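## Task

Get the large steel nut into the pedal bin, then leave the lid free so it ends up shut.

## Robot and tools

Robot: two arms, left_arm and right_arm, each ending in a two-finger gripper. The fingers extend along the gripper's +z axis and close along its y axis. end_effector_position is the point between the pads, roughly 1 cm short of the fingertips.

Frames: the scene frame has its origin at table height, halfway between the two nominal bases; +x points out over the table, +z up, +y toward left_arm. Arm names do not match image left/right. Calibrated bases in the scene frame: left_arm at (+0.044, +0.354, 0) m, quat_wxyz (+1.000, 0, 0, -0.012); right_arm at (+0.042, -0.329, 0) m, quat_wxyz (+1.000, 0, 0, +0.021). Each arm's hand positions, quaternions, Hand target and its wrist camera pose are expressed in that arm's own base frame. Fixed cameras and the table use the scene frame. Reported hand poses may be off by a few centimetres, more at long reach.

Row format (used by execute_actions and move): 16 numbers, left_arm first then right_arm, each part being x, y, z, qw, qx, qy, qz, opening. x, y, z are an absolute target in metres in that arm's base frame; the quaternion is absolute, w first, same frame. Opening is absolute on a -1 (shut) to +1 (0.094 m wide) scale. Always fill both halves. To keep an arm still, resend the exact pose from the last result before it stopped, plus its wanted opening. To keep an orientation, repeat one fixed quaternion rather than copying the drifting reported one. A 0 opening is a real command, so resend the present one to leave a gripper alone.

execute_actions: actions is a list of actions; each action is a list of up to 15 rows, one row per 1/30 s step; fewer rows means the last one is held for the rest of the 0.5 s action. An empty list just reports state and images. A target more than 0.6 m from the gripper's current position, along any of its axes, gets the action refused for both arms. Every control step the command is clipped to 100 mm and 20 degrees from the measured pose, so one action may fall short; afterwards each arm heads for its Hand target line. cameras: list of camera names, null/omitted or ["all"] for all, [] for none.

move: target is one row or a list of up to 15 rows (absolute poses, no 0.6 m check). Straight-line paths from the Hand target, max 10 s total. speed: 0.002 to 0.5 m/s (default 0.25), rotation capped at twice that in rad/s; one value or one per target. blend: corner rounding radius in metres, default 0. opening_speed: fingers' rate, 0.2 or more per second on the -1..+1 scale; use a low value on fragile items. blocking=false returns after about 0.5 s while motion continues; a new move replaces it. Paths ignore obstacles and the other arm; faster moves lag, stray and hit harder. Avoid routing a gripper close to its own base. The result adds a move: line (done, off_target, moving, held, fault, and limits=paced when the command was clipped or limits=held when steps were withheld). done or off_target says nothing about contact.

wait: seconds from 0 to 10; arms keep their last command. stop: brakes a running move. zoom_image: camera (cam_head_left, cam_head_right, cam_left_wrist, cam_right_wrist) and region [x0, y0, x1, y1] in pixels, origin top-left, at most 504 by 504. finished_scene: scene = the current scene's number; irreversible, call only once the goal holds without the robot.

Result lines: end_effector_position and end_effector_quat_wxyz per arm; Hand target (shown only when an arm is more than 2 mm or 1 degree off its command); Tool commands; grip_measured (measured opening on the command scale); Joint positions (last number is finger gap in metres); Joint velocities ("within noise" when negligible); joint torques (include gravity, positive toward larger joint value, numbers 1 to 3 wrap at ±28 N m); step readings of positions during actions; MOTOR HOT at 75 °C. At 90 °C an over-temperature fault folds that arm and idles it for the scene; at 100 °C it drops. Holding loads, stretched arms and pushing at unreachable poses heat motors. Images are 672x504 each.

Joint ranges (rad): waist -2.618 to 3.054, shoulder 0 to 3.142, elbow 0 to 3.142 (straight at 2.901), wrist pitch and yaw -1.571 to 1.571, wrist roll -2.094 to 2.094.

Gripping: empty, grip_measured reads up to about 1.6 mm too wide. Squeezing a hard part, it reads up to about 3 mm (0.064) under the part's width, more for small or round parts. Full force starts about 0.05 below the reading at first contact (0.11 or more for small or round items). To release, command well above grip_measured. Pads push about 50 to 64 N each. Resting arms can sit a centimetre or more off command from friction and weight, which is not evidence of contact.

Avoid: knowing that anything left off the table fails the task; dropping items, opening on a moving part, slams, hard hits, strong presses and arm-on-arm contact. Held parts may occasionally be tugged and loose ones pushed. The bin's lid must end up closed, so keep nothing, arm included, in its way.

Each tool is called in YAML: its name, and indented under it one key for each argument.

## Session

execute_actions:
  actions: []

Scene clock: 0.00 s.
left_arm: end_effector_position=(+0.4145, +0.0118, +0.1435) grip_measured=+1.000 end_effector_quat_wxyz=(+0.633, -0.030, +0.773, -0.003) | right_arm: end_effector_position=(+0.4025, +0.0283, +0.1147) grip_measured=+1.000 end_effector_quat_wxyz=(+0.608, -0.038, +0.792, +0.047)
Joint positions: left_arm=[0.021 1.512 0.422 0.892 -0.013 -0.047 0.094] | right_arm=[0.025 1.552 0.372 0.919 -0.096 0.003 0.094]
Joint velocities: within noise
Joint torques (N m): no reading
Motor temperatures (°C): left_arm=[22 23 23 21 23 21 22] | right_arm=[21 21 23 21 19 22 23]
Heat: left arm: 23 °C; right arm: 23 °C.
Hand target: left_arm +0.4154, +0.0119, +0.1469; +0.636, -0.030, +0.771, -0.003 | right_arm +0.4049, +0.0285, +0.1224; +0.616, -0.039, +0.785, +0.047
Tool commands: left_gripper/opening=+1.0 right_gripper/opening=+1.0
camera_calibration:
cam_left_wrist: T_world_to_cam=[[0.0474933, -0.995868, 0.0774036, -0.0218225], [-0.488682, -0.0907495, -0.867729, 0.364576], [0.871168, 0.00338564, -0.490973, -0.184723], [0, 0, 0, 1]] pos_world=[0.340123, 0.0119782, 0.227349]
cam_right_wrist: T_world_to_cam=[[0.0828545, -0.996546, -0.00564978, -0.0100255], [-0.533101, -0.0395316, -0.845128, 0.350445], [0.841985, 0.0730346, -0.534535, -0.17352], [0, 0, 0, 1]] pos_world=[0.333754, 0.0165357, 0.203362]

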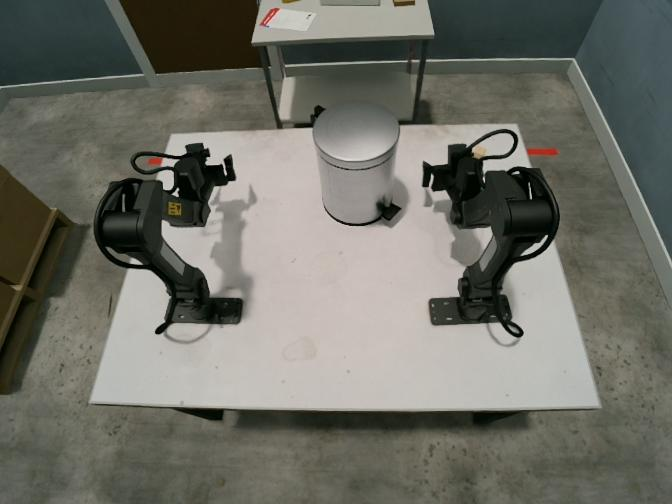

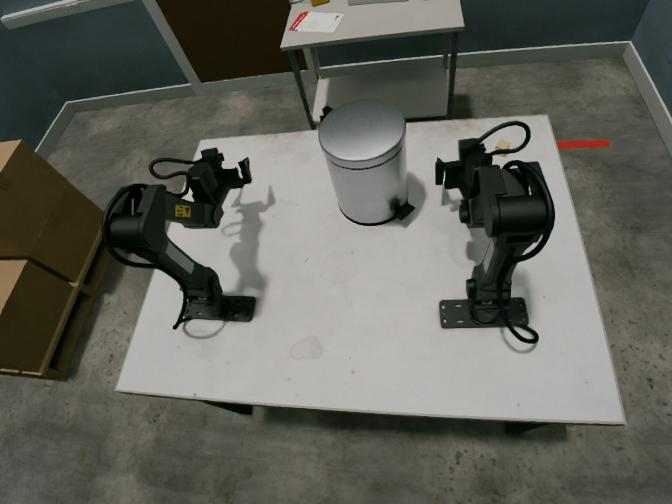

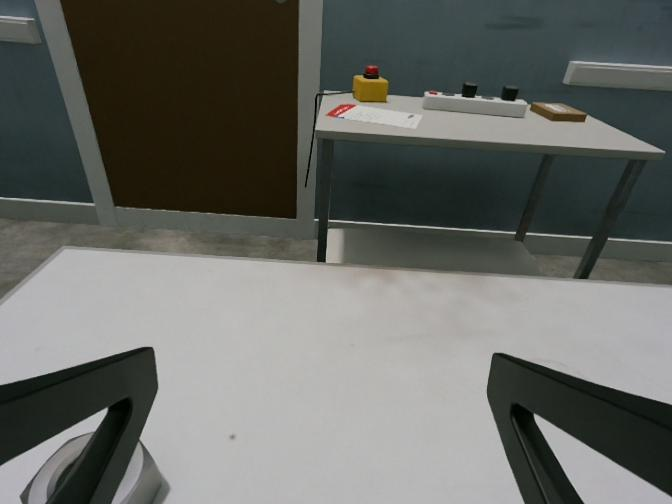

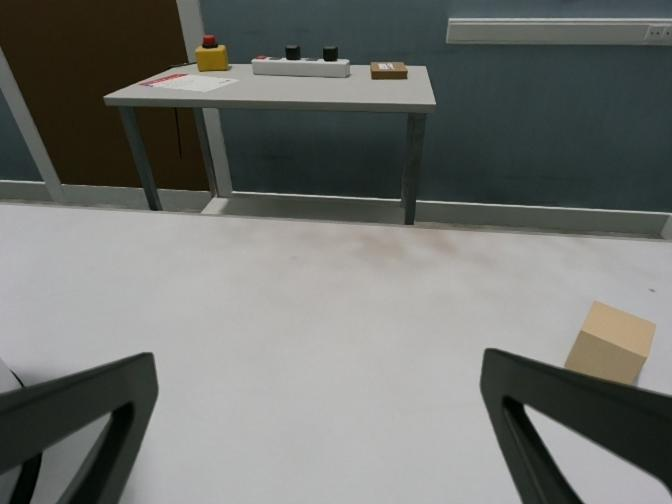

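move:
  target:
    - [0.40,0.10,0.16,0.2578,-0.0842,0.9622,0.0226,1,0.259,0.152,0.12,0.316,-0.3596,0.8682,0.1309,-1]

Scene clock: 12.27 s.
left_arm: end_effector_position=(+0.3968, +0.0959, +0.1560) grip_measured=+1.000 end_effector_quat_wxyz=(+0.258, -0.085, +0.962, +0.018) | right_arm: end_effector_position=(+0.2552, +0.1475, +0.1102) grip_measured=-0.996 end_effector_quat_wxyz=(+0.308, -0.354, +0.874, +0.127)
Joint positions: left_arm=[0.256 1.618 1.334 -0.765 0.048 0.066 0.094] | right_arm=[0.37 1.095 0.664 -0.502 -0.251 -0.317 0]
Joint torques (N m): left_arm=[0.49 -6.61 8.65 1.08 -0.02 0.1] | right_arm=[0.4 -2.56 7.77 1.23 -0.22 -0.05]
Hand target: left_arm +0.3999, +0.1001, +0.1600; +0.258, -0.084, +0.962, +0.023 | right_arm +0.2589, +0.1519, +0.1200; +0.316, -0.360, +0.868, +0.131
Off the commanded pose: left_arm 0.007 m, 0 deg | right_arm 0.011 m, 1 deg.
move: off_target (right_arm)
camera_calibration:
cam_left_wrist: T_world_to_cam=[[0.202053, -0.978999, 0.0271198, 0.00668435], [-0.957226, -0.203264, -0.205919, 0.467835], [0.207107, 0.0156469, -0.978193, 0.174832], [0, 0, 0, 1]]
cam_right_wrist: T_world_to_cam=[[0.686127, -0.726687, 0.0340069, -0.077231], [-0.667744, -0.647647, -0.366976, 0.344204], [0.288701, 0.229084, -0.929609, 0.101115], [0, 0, 0, 1]]

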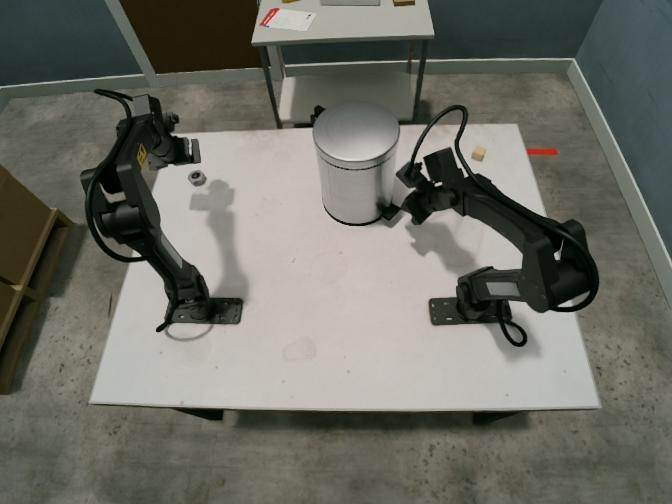

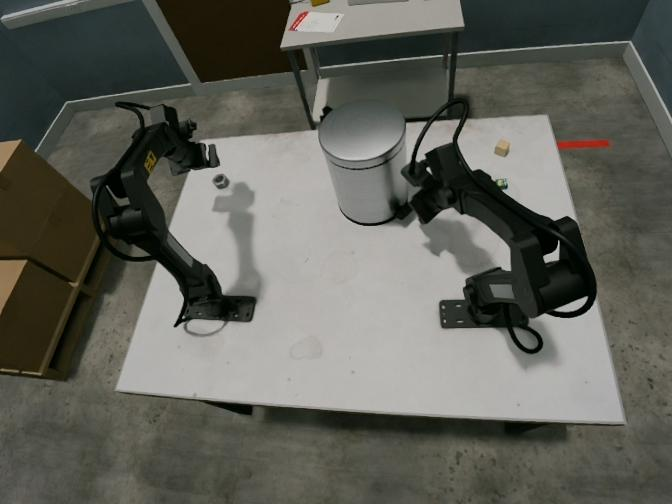

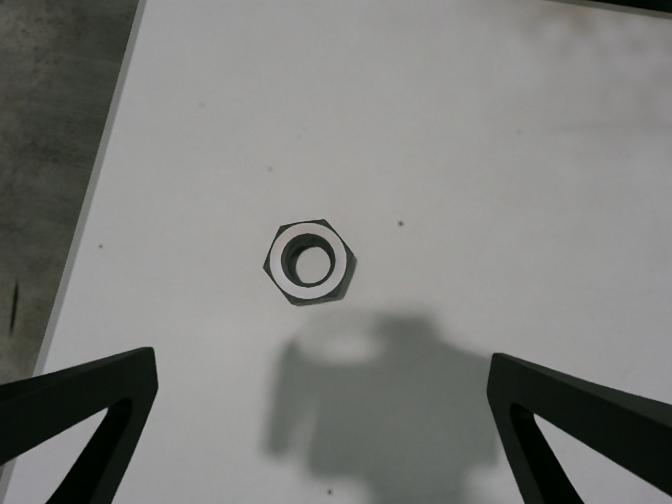

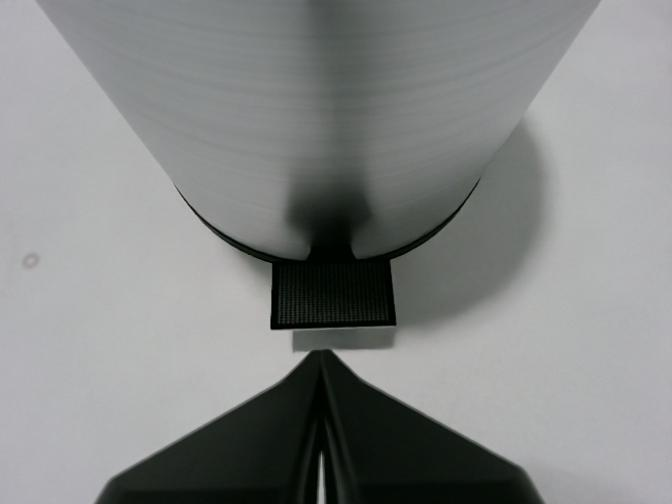

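move:
  target:
    - [0.445,0.119,0.075,0.2566,0.1261,0.9576,-0.0338,1,0.285,0.165,0.10,0.316,-0.3596,0.8682,0.1309,-1]
  cameras: ["cam_left_wrist","cam_right_wrist"]

Scene clock: 34.10 s.
left_arm: end_effector_position=(+0.4356, +0.1155, +0.0715) grip_measured=+1.000 end_effector_quat_wxyz=(+0.244, +0.121, +0.962, -0.034) | right_arm: end_effector_position=(+0.2752, +0.1588, +0.0883) grip_measured=-0.996 end_effector_quat_wxyz=(+0.298, -0.359, +0.875, +0.129)
Joint positions: left_arm=[0.369 1.919 1.381 -0.619 0.286 0.559 0.094] | right_arm=[0.38 1.244 0.671 -0.379 -0.251 -0.317 0]
Joint torques (N m): left_arm=[0.47 -8.9 7.94 1.17 0.31 0.11] | right_arm=[0.49 -3.41 7.68 1.37 -0.16 0.06]
Hand target: left_arm +0.4447, +0.1190, +0.0751; +0.257, +0.126, +0.958, -0.034 | right_arm +0.2844, +0.1647, +0.1002; +0.316, -0.360, +0.868, +0.131
Off the commanded pose: left_arm 0.011 m, 2 deg | right_arm 0.016 m, 2 deg.
move: off_target (left_arm, right_arm)
camera_calibration:
cam_left_wrist: T_world_to_cam=[[-0.221011, -0.974982, 0.0237535, 0.204328], [-0.960283, 0.213297, -0.17989, 0.442904], [0.170323, -0.0625678, -0.9834, 0.109244], [0, 0, 0, 1]]
cam_right_wrist: T_world_to_cam=[[0.694104, -0.71937, 0.0269516, -0.0847882], [-0.667268, -0.65698, -0.3509, 0.356724], [0.270133, 0.225577, -0.936025, 0.0786482], [0, 0, 0, 1]]
Images, in order: cam_left_wrist, cam_right_wrist.

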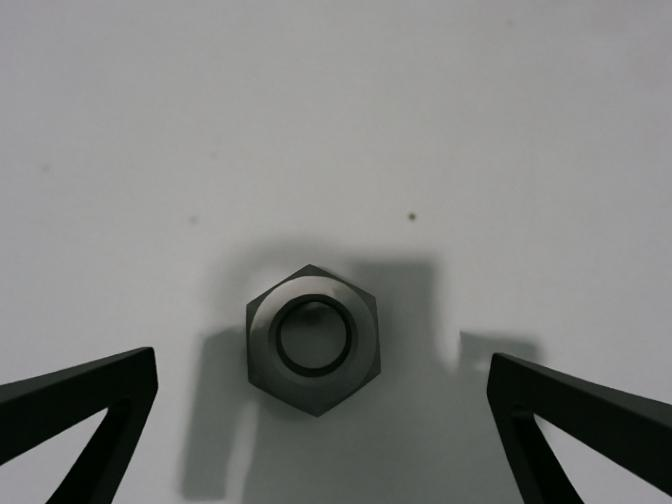

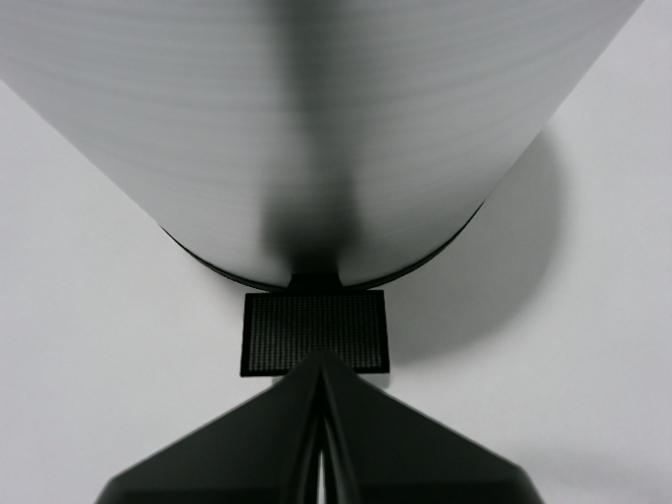

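move:
  target:
    - [0.429,0.122,0.024,0.2566,0.1261,0.9576,-0.0338,1,0.285,0.165,0.10,0.316,-0.3596,0.8682,0.1309,-1]
  cameras: ["cam_left_wrist"]
  speed: 0.15

Scene clock: 43.67 s.
left_arm: end_effector_position=(+0.4299, +0.1224, +0.0302) grip_measured=+1.000 end_effector_quat_wxyz=(+0.256, +0.123, +0.958, -0.027) | right_arm: end_effector_position=(+0.2753, +0.1588, +0.0884) grip_measured=-0.996 end_effector_quat_wxyz=(+0.298, -0.359, +0.875, +0.129)
Joint positions: left_arm=[0.391 1.952 1.238 -0.422 0.295 0.582 0.094] | right_arm=[0.38 1.244 0.671 -0.379 -0.251 -0.317 0]
Joint torques (N m): left_arm=[0.5 -9.2 4.77 1.23 0.32 0.11] | right_arm=[0.49 -3.37 7.64 1.41 -0.15 0.06]
Hand target: left_arm +0.4289, +0.1220, +0.0241; +0.257, +0.126, +0.958, -0.034 | right_arm +0.2844, +0.1647, +0.1002; +0.316, -0.360, +0.868, +0.131
Off the commanded pose: left_arm 0.006 m, 1 deg | right_arm 0.016 m, 2 deg.
move: off_target (right_arm)
camera_calibration:
cam_left_wrist: T_world_to_cam=[[-0.22258, -0.974886, 0.00749363, 0.211931], [-0.954927, 0.216462, -0.203123, 0.426555], [0.1964, -0.052367, -0.979125, 0.0574399], [0, 0, 0, 1]]
Images, in order: cam_left_wrist.

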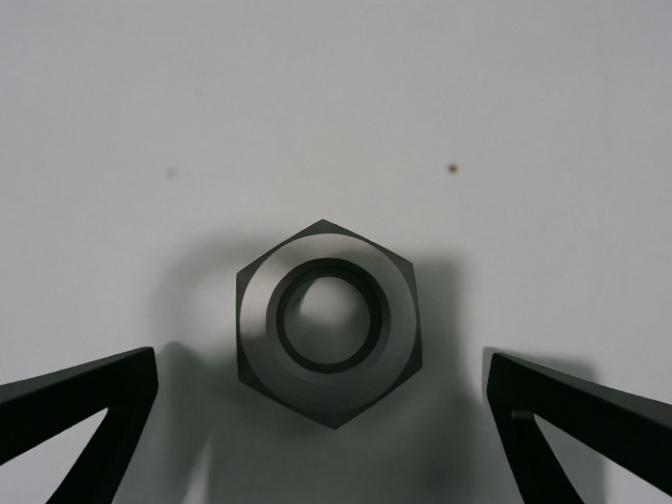

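move:
  target:
    - [0.442,0.117,0.022,0.2566,0.1261,0.9576,-0.0338,1,0.285,0.165,0.10,0.316,-0.3596,0.8682,0.1309,-1]
  cameras: ["cam_left_wrist"]
  speed: 0.1

Scene clock: 49.53 s.
left_arm: end_effector_position=(+0.4350, +0.1185, +0.0247) grip_measured=+1.000 end_effector_quat_wxyz=(+0.254, +0.128, +0.958, -0.029) | right_arm: end_effector_position=(+0.2754, +0.1588, +0.0884) grip_measured=-0.996 end_effector_quat_wxyz=(+0.298, -0.359, +0.875, +0.129)
Joint positions: left_arm=[0.378 1.976 1.25 -0.412 0.294 0.578 0.094] | right_arm=[0.38 1.244 0.671 -0.378 -0.251 -0.317 0]
Joint torques (N m): left_arm=[-0.62 -8.36 7.16 1.14 0.23 -0.11] | right_arm=[0.47 -3.4 7.66 1.41 -0.15 0.05]
Hand target: left_arm +0.4418, +0.1169, +0.0221; +0.257, +0.126, +0.958, -0.034 | right_arm +0.2844, +0.1647, +0.1002; +0.316, -0.360, +0.868, +0.131
Off the commanded pose: left_arm 0.008 m, 1 deg | right_arm 0.016 m, 2 deg.
move: off_target (right_arm)
camera_calibration:
cam_left_wrist: T_world_to_cam=[[-0.231335, -0.972827, 0.00957231, 0.212851], [-0.953562, 0.224781, -0.200484, 0.429552], [0.192885, -0.0555067, -0.97965, 0.0527875], [0, 0, 0, 1]]
Images, in order: cam_left_wrist.

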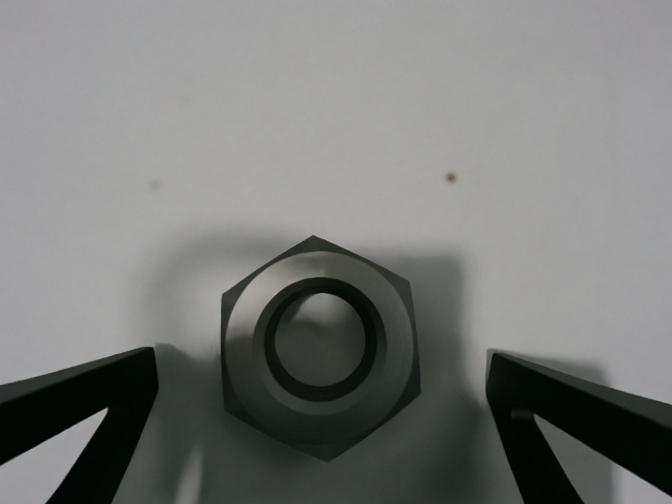

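move:
  target:
    - [0.442,0.117,0.022,0.2566,0.1261,0.9576,-0.0338,-0.2,0.285,0.165,0.10,0.316,-0.3596,0.8682,0.1309,-1]
  cameras: ["cam_left_wrist"]
  opening_speed: 0.7

Scene clock: 56.87 s.
left_arm: end_effector_position=(+0.4353, +0.1187, +0.0244) grip_measured=-0.041 end_effector_quat_wxyz=(+0.254, +0.127, +0.958, -0.029) | right_arm: end_effector_position=(+0.2754, +0.1588, +0.0884) grip_measured=-0.996 end_effector_quat_wxyz=(+0.298, -0.359, +0.875, +0.129)
Joint positions: left_arm=[0.378 1.977 1.25 -0.41 0.293 0.577 0.045] | right_arm=[0.38 1.244 0.671 -0.378 -0.251 -0.317 0]
Joint torques (N m): left_arm=[-0.65 -8.42 7.2 1.12 0.24 -0.09] | right_arm=[0.47 -3.4 7.68 1.41 -0.16 0.05]
Hand target: left_arm +0.4418, +0.1169, +0.0220; +0.257, +0.126, +0.958, -0.034 | right_arm +0.2844, +0.1647, +0.1002; +0.316, -0.360, +0.868, +0.131
Off the commanded pose: left_arm 0.007 m, 1 deg | right_arm 0.016 m, 2 deg.
move: off_target (right_arm)
camera_calibration:
cam_left_wrist: T_world_to_cam=[[-0.229736, -0.973208, 0.00932248, 0.212503], [-0.953876, 0.22325, -0.200698, 0.429998], [0.193239, -0.0549999, -0.979609, 0.0522097], [0, 0, 0, 1]]
Images, in order: cam_left_wrist.

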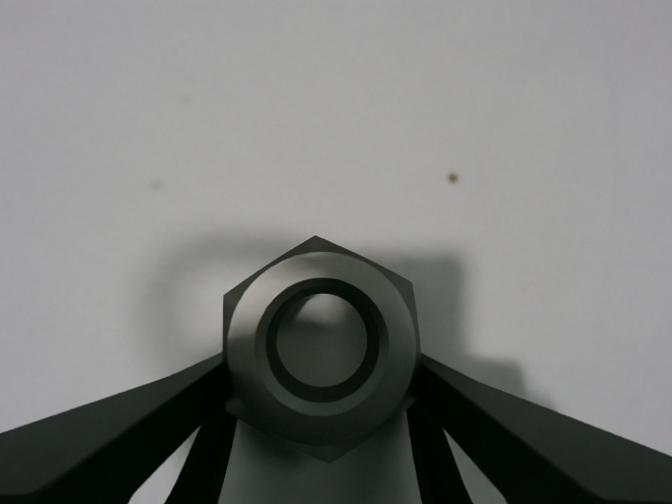

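move:
  target:
    - [0.435,0.117,0.1,0.2566,0.1261,0.9576,-0.0338,-0.2,0.285,0.165,0.10,0.316,-0.3596,0.8682,0.1309,-1]
    - [0.36,-0.08,0.35,0.2904,0.2468,0.9212,-0.0778,-0.2,0.285,0.165,0.10,0.316,-0.3596,0.8682,0.1309,-1]
    - [0.18,-0.27,0.37,0.2667,0.4403,0.8459,-0.1388,-0.2,0.2895,0.1695,0.07,0.316,-0.3596,0.8682,0.1309,-1]
    - [0.18,-0.27,0.37,0.2667,0.4403,0.8459,-0.1388,-0.2,0.2895,0.1695,0.008,0.316,-0.3596,0.8682,0.1309,-1]
  speed: [0.2,0.25,0.25,0.1]
  blend: [0.04,0.04,0,0]

Scene clock: 69.13 s.
left_arm: end_effector_position=(+0.1768, -0.2664, +0.3595) grip_measured=-0.041 end_effector_quat_wxyz=(+0.255, +0.446, +0.847, -0.134) | right_arm: end_effector_position=(+0.2946, +0.1728, +0.0287) grip_measured=-0.996 end_effector_quat_wxyz=(+0.339, -0.361, +0.858, +0.138)
Joint positions: left_arm=[-0.996 1.536 2.116 -1.567 -0.014 -0.021 0.045] | right_arm=[0.39 1.468 0.496 0.111 -0.266 -0.309 0]
Joint torques (N m): left_arm=[-0.25 -4.7 7.08 1.45 -0.07 -0.08] | right_arm=[0.57 -1.01 3.37 1.55 0.07 0.09]
Hand target: left_arm +0.1798, -0.2698, +0.3697; +0.272, +0.440, +0.844, -0.142 | right_arm +0.2882, +0.1688, +0.0093; +0.316, -0.360, +0.868, +0.131
Off the commanded pose: left_arm 0.012 m, 2 deg | right_arm 0.022 m, 3 deg.
joint read past its limit (left arm) — joint 4 (wrist pitch), lower limit.
joint sent to its limit (left arm) — joint 4 (wrist pitch), lower limit. The joint targets still meet the commanded pose.
move: off_target (left_arm, right_arm); blend cut to 0.0391 m at target 1
camera_calibration:
cam_left_wrist: T_world_to_cam=[[-0.808755, -0.587791, 0.0204524, -0.0237186], [-0.571345, 0.776924, -0.264489, 0.439486], [0.139574, -0.225592, -0.964172, 0.367794], [0, 0, 0, 1]]
cam_right_wrist: T_world_to_cam=[[0.700492, -0.71222, 0.0453292, -0.0901801], [-0.62928, -0.646381, -0.431508, 0.347252], [0.336628, 0.273743, -0.90097, -0.0144945], [0, 0, 0, 1]]

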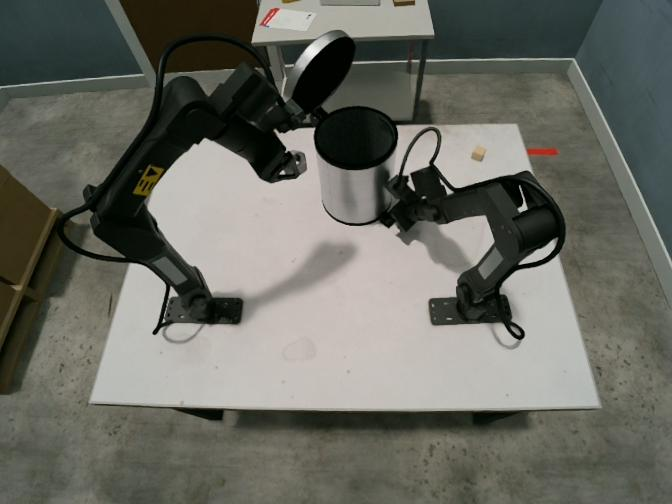

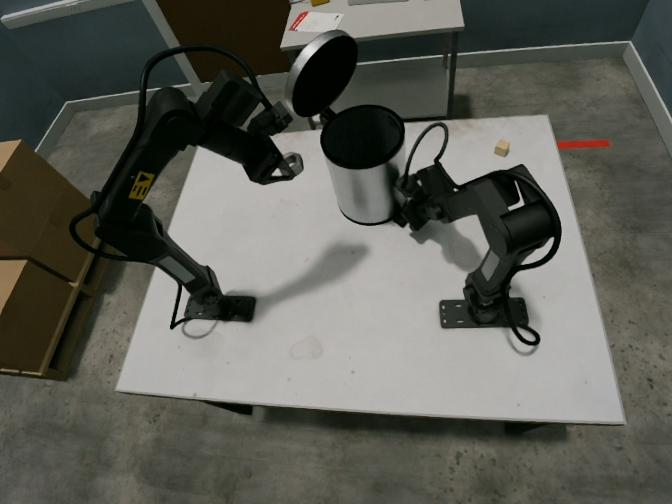

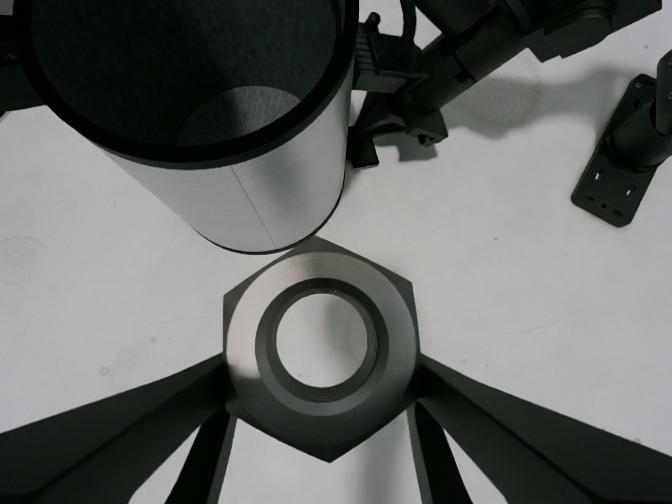

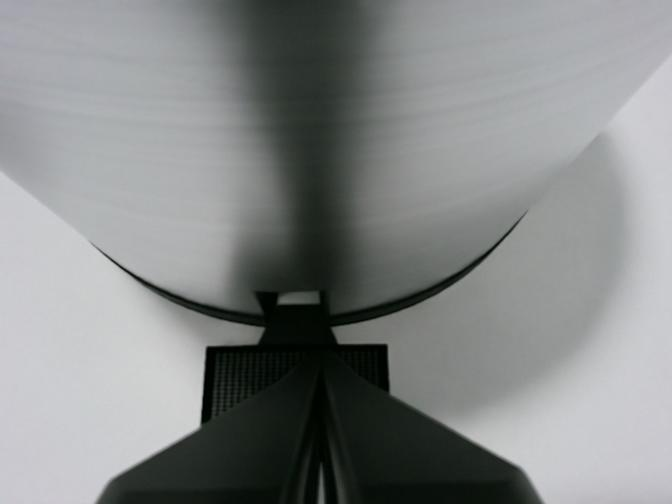

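move:
  target:
    - [0.312,-0.36,0.36,0.2667,0.4403,0.8459,-0.1388,-0.2,0.2882,0.1688,0.009,0.316,-0.3596,0.8682,0.1309,-1]
    - [0.328,-0.382,0.272,0.2667,0.4403,0.8459,-0.1388,-0.2,0.2882,0.1688,0.009,0.316,-0.3596,0.8682,0.1309,-1]
  speed: 0.25
  blend: [0.03,0]

Scene clock: 78.60 s.
left_arm: end_effector_position=(+0.3300, -0.3761, +0.2481) grip_measured=-0.042 end_effector_quat_wxyz=(+0.232, +0.436, +0.861, -0.121) | right_arm: end_effector_position=(+0.2979, +0.1737, +0.0292) grip_measured=-0.996 end_effector_quat_wxyz=(+0.345, -0.361, +0.855, +0.137)
Joint positions: left_arm=[-0.832 2.09 2.322 -1.276 0.059 0.091 0.045] | right_arm=[0.39 1.477 0.495 0.135 -0.264 -0.309 0]
Joint torques (N m): left_arm=[-0.73 -15.75 5.11 1.66 0.14 0.1] | right_arm=[0.54 -2.4 3.22 1.28 0.05 0.05]
Hand target: left_arm +0.3274, -0.3812, +0.2721; +0.266, +0.441, +0.846, -0.138 | right_arm +0.2874, +0.1683, +0.0101; +0.316, -0.360, +0.868, +0.131
Off the commanded pose: left_arm 0.025 m, 5 deg | right_arm 0.023 m, 4 deg.
move: off_target (left_arm, right_arm)
camera_calibration:
cam_left_wrist: T_world_to_cam=[[-0.789777, -0.61293, 0.0238665, 0.0213866], [-0.603129, 0.768884, -0.212257, 0.577294], [0.111748, -0.18203, -0.976922, 0.242957], [0, 0, 0, 1]]
cam_right_wrist: T_world_to_cam=[[0.698752, -0.713455, 0.0522355, -0.0913117], [-0.624257, -0.643792, -0.442533, 0.348519], [0.349356, 0.276612, -0.89523, -0.019812], [0, 0, 0, 1]]

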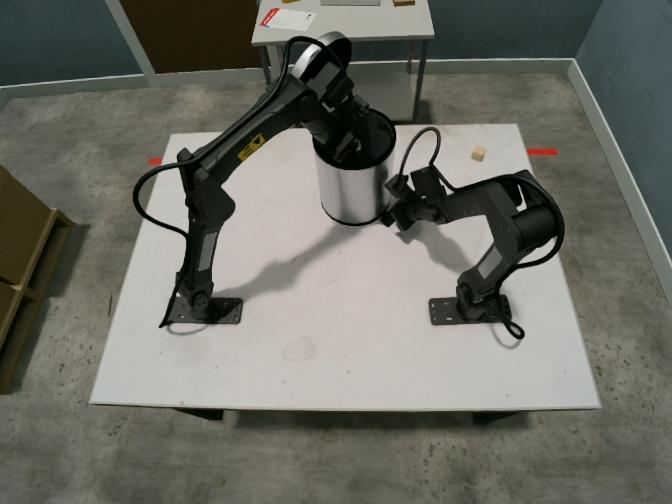

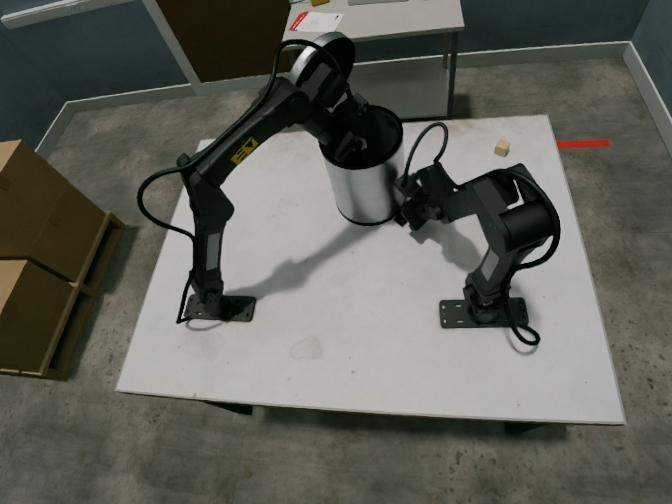

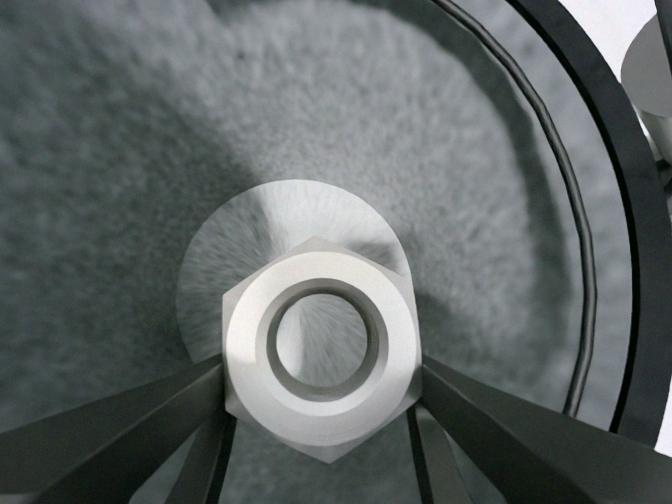

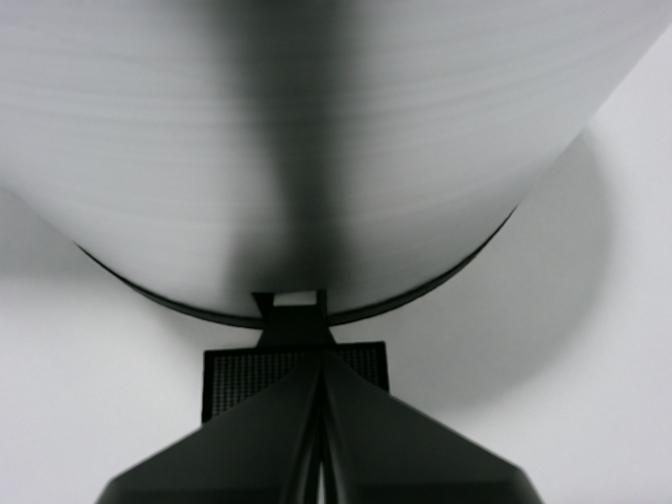

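Inside the bin opening, well clear. Release, exit, then release the pedal.

move:
  target:
    - [0.3274,-0.3812,0.2721,0.2667,0.4403,0.8459,-0.1388,0.3,0.2882,0.1688,0.009,0.316,-0.3596,0.8682,0.1309,-1]
  cameras: ["cam_left_wrist"]

move:
  target:
    - [0.31,-0.36,0.38,0.2667,0.4403,0.8459,-0.1388,0.3,0.2882,0.1688,0.009,0.316,-0.3596,0.8682,0.1309,-1]
    - [0.19,-0.25,0.36,0.2667,0.4403,0.8459,-0.1388,0.3,0.2882,0.1688,0.009,0.316,-0.3596,0.8682,0.1309,-1]
  blend: [0.03,0]
  cameras: ["cam_left_wrist"]

move:
  target:
    - [0.19,-0.25,0.36,0.2667,0.4403,0.8459,-0.1388,0.3,0.28,0.16,0.095,0.316,-0.3596,0.8682,0.1309,-1]
  speed: 0.035

Scene clock: 89.50 s.
Motor temperatures (°C): left_arm=[22 28 25 25 23 21 23] | right_arm=[21 21 25 24 19 22 23]
Heat: left arm: 28 °C; right arm: 25 °C.
Off the commanded pose: left_arm 0.015 m, 2 deg | right_arm 0.023 m, 4 deg.
move: off_target (left_arm, right_arm)
camera_calibration:
cam_left_wrist: T_world_to_cam=[[-0.791744, -0.610466, 0.0217333, 0.0232181], [-0.594917, 0.762527, -0.254218, 0.5895], [0.138619, -0.214205, -0.966903, 0.228486], [0, 0, 0, 1]]
Images, in order: cam_left_wrist.

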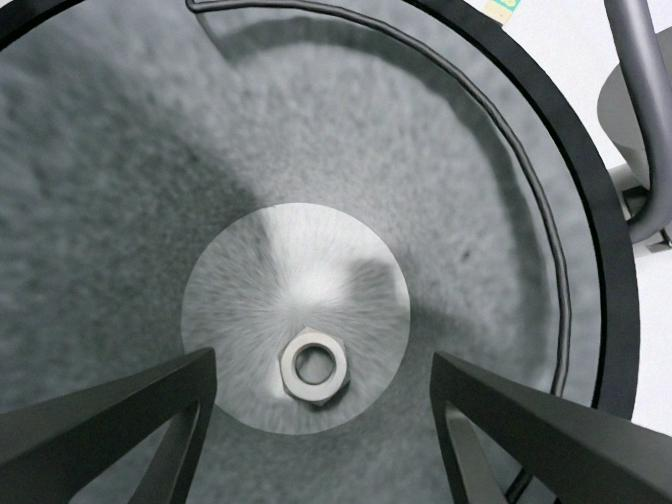

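Scene clock: 91.23 s.
Off the commanded pose: left_arm 0.004 m, 0 deg | right_arm 0.023 m, 4 deg.
move: off_target (right_arm)
camera_calibration:
cam_left_wrist: T_world_to_cam=[[-0.806356, -0.591096, 0.0198845, -0.00385698], [-0.569998, 0.767728, -0.292738, 0.440331], [0.15777, -0.247385, -0.955986, 0.361499], [0, 0, 0, 1]]
Images, in order: cam_left_wrist.

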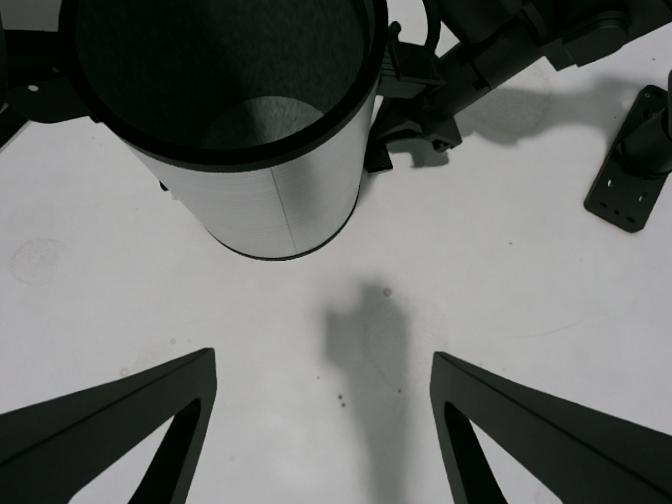

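Scene clock: 94.33 s.
left_arm: end_effector_position=(+0.1892, -0.2474, +0.3626) grip_measured=+0.298 end_effector_quat_wxyz=(+0.268, +0.442, +0.845, -0.139) | right_arm: end_effector_position=(+0.2726, +0.1590, +0.0790) grip_measured=-0.996 end_effector_quat_wxyz=(+0.296, -0.359, +0.875, +0.133)
Joint positions: left_arm=[-0.901 1.482 2.061 -1.538 0.035 0.053 0.061] | right_arm=[0.379 1.254 0.64 -0.343 -0.26 -0.317 0]
Joint torques (N m): left_arm=[-0.61 -4.41 3.7 1.46 -0.02 -0.07] | right_arm=[-0.39 -5.63 7.38 1.17 -0.14 -0.05]
Hand target: left_arm +0.1900, -0.2500, +0.3600; +0.267, +0.440, +0.846, -0.139 | right_arm +0.2799, +0.1600, +0.0949; +0.316, -0.360, +0.868, +0.131
Off the commanded pose: left_arm 0.004 m, 0 deg | right_arm 0.018 m, 2 deg.
move: off_target (right_arm)
camera_calibration:
cam_left_wrist: T_world_to_cam=[[-0.80573, -0.591955, 0.0196994, -0.00398486], [-0.570776, 0.767162, -0.292707, 0.440324], [0.158157, -0.247087, -0.955999, 0.361504], [0, 0, 0, 1]]
cam_right_wrist: T_world_to_cam=[[0.697415, -0.716416, 0.0189675, -0.0832617], [-0.666824, -0.658381, -0.349115, 0.351796], [0.262599, 0.23083, -0.936888, 0.0718553], [0, 0, 0, 1]]

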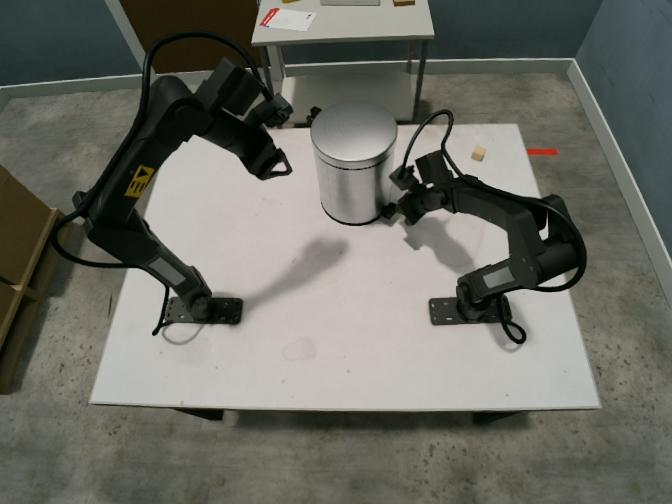

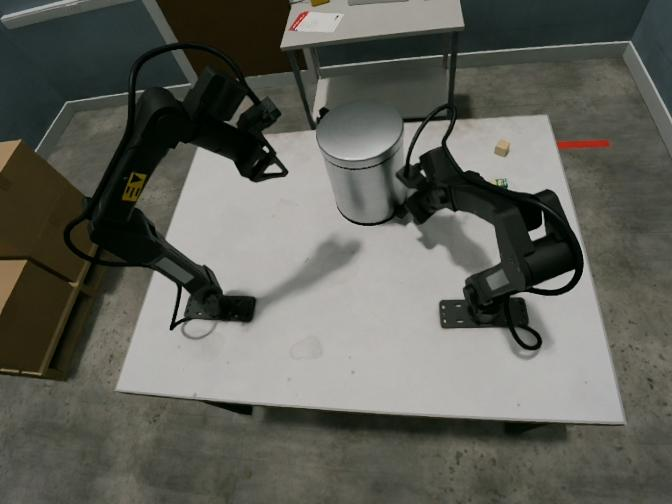

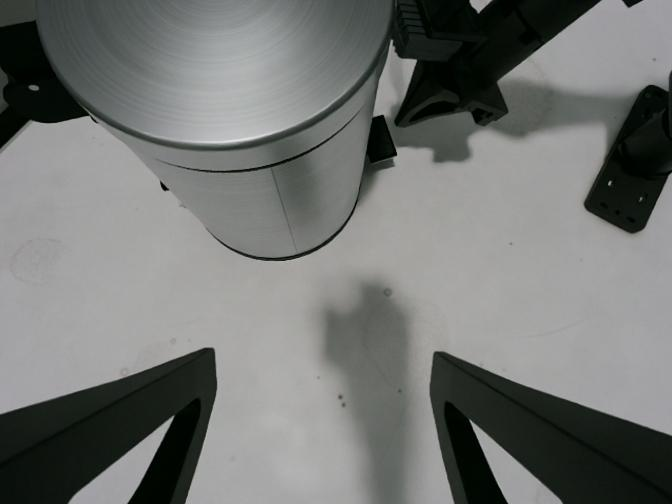

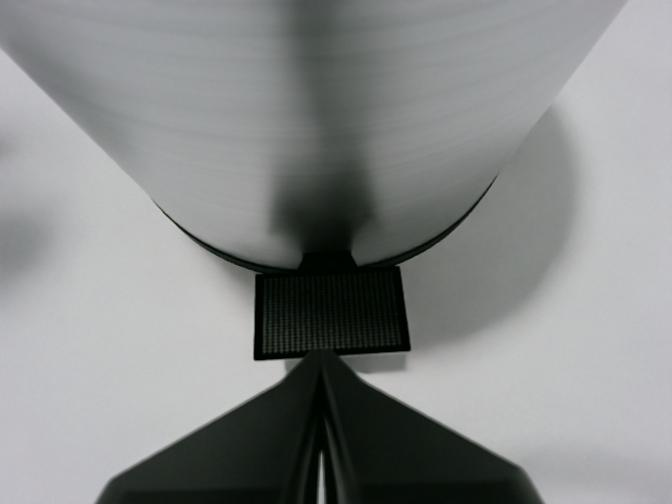

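Lid closed, tip above pedal.

finished_scene:
  scene: 3

The scene is finished: the task was done.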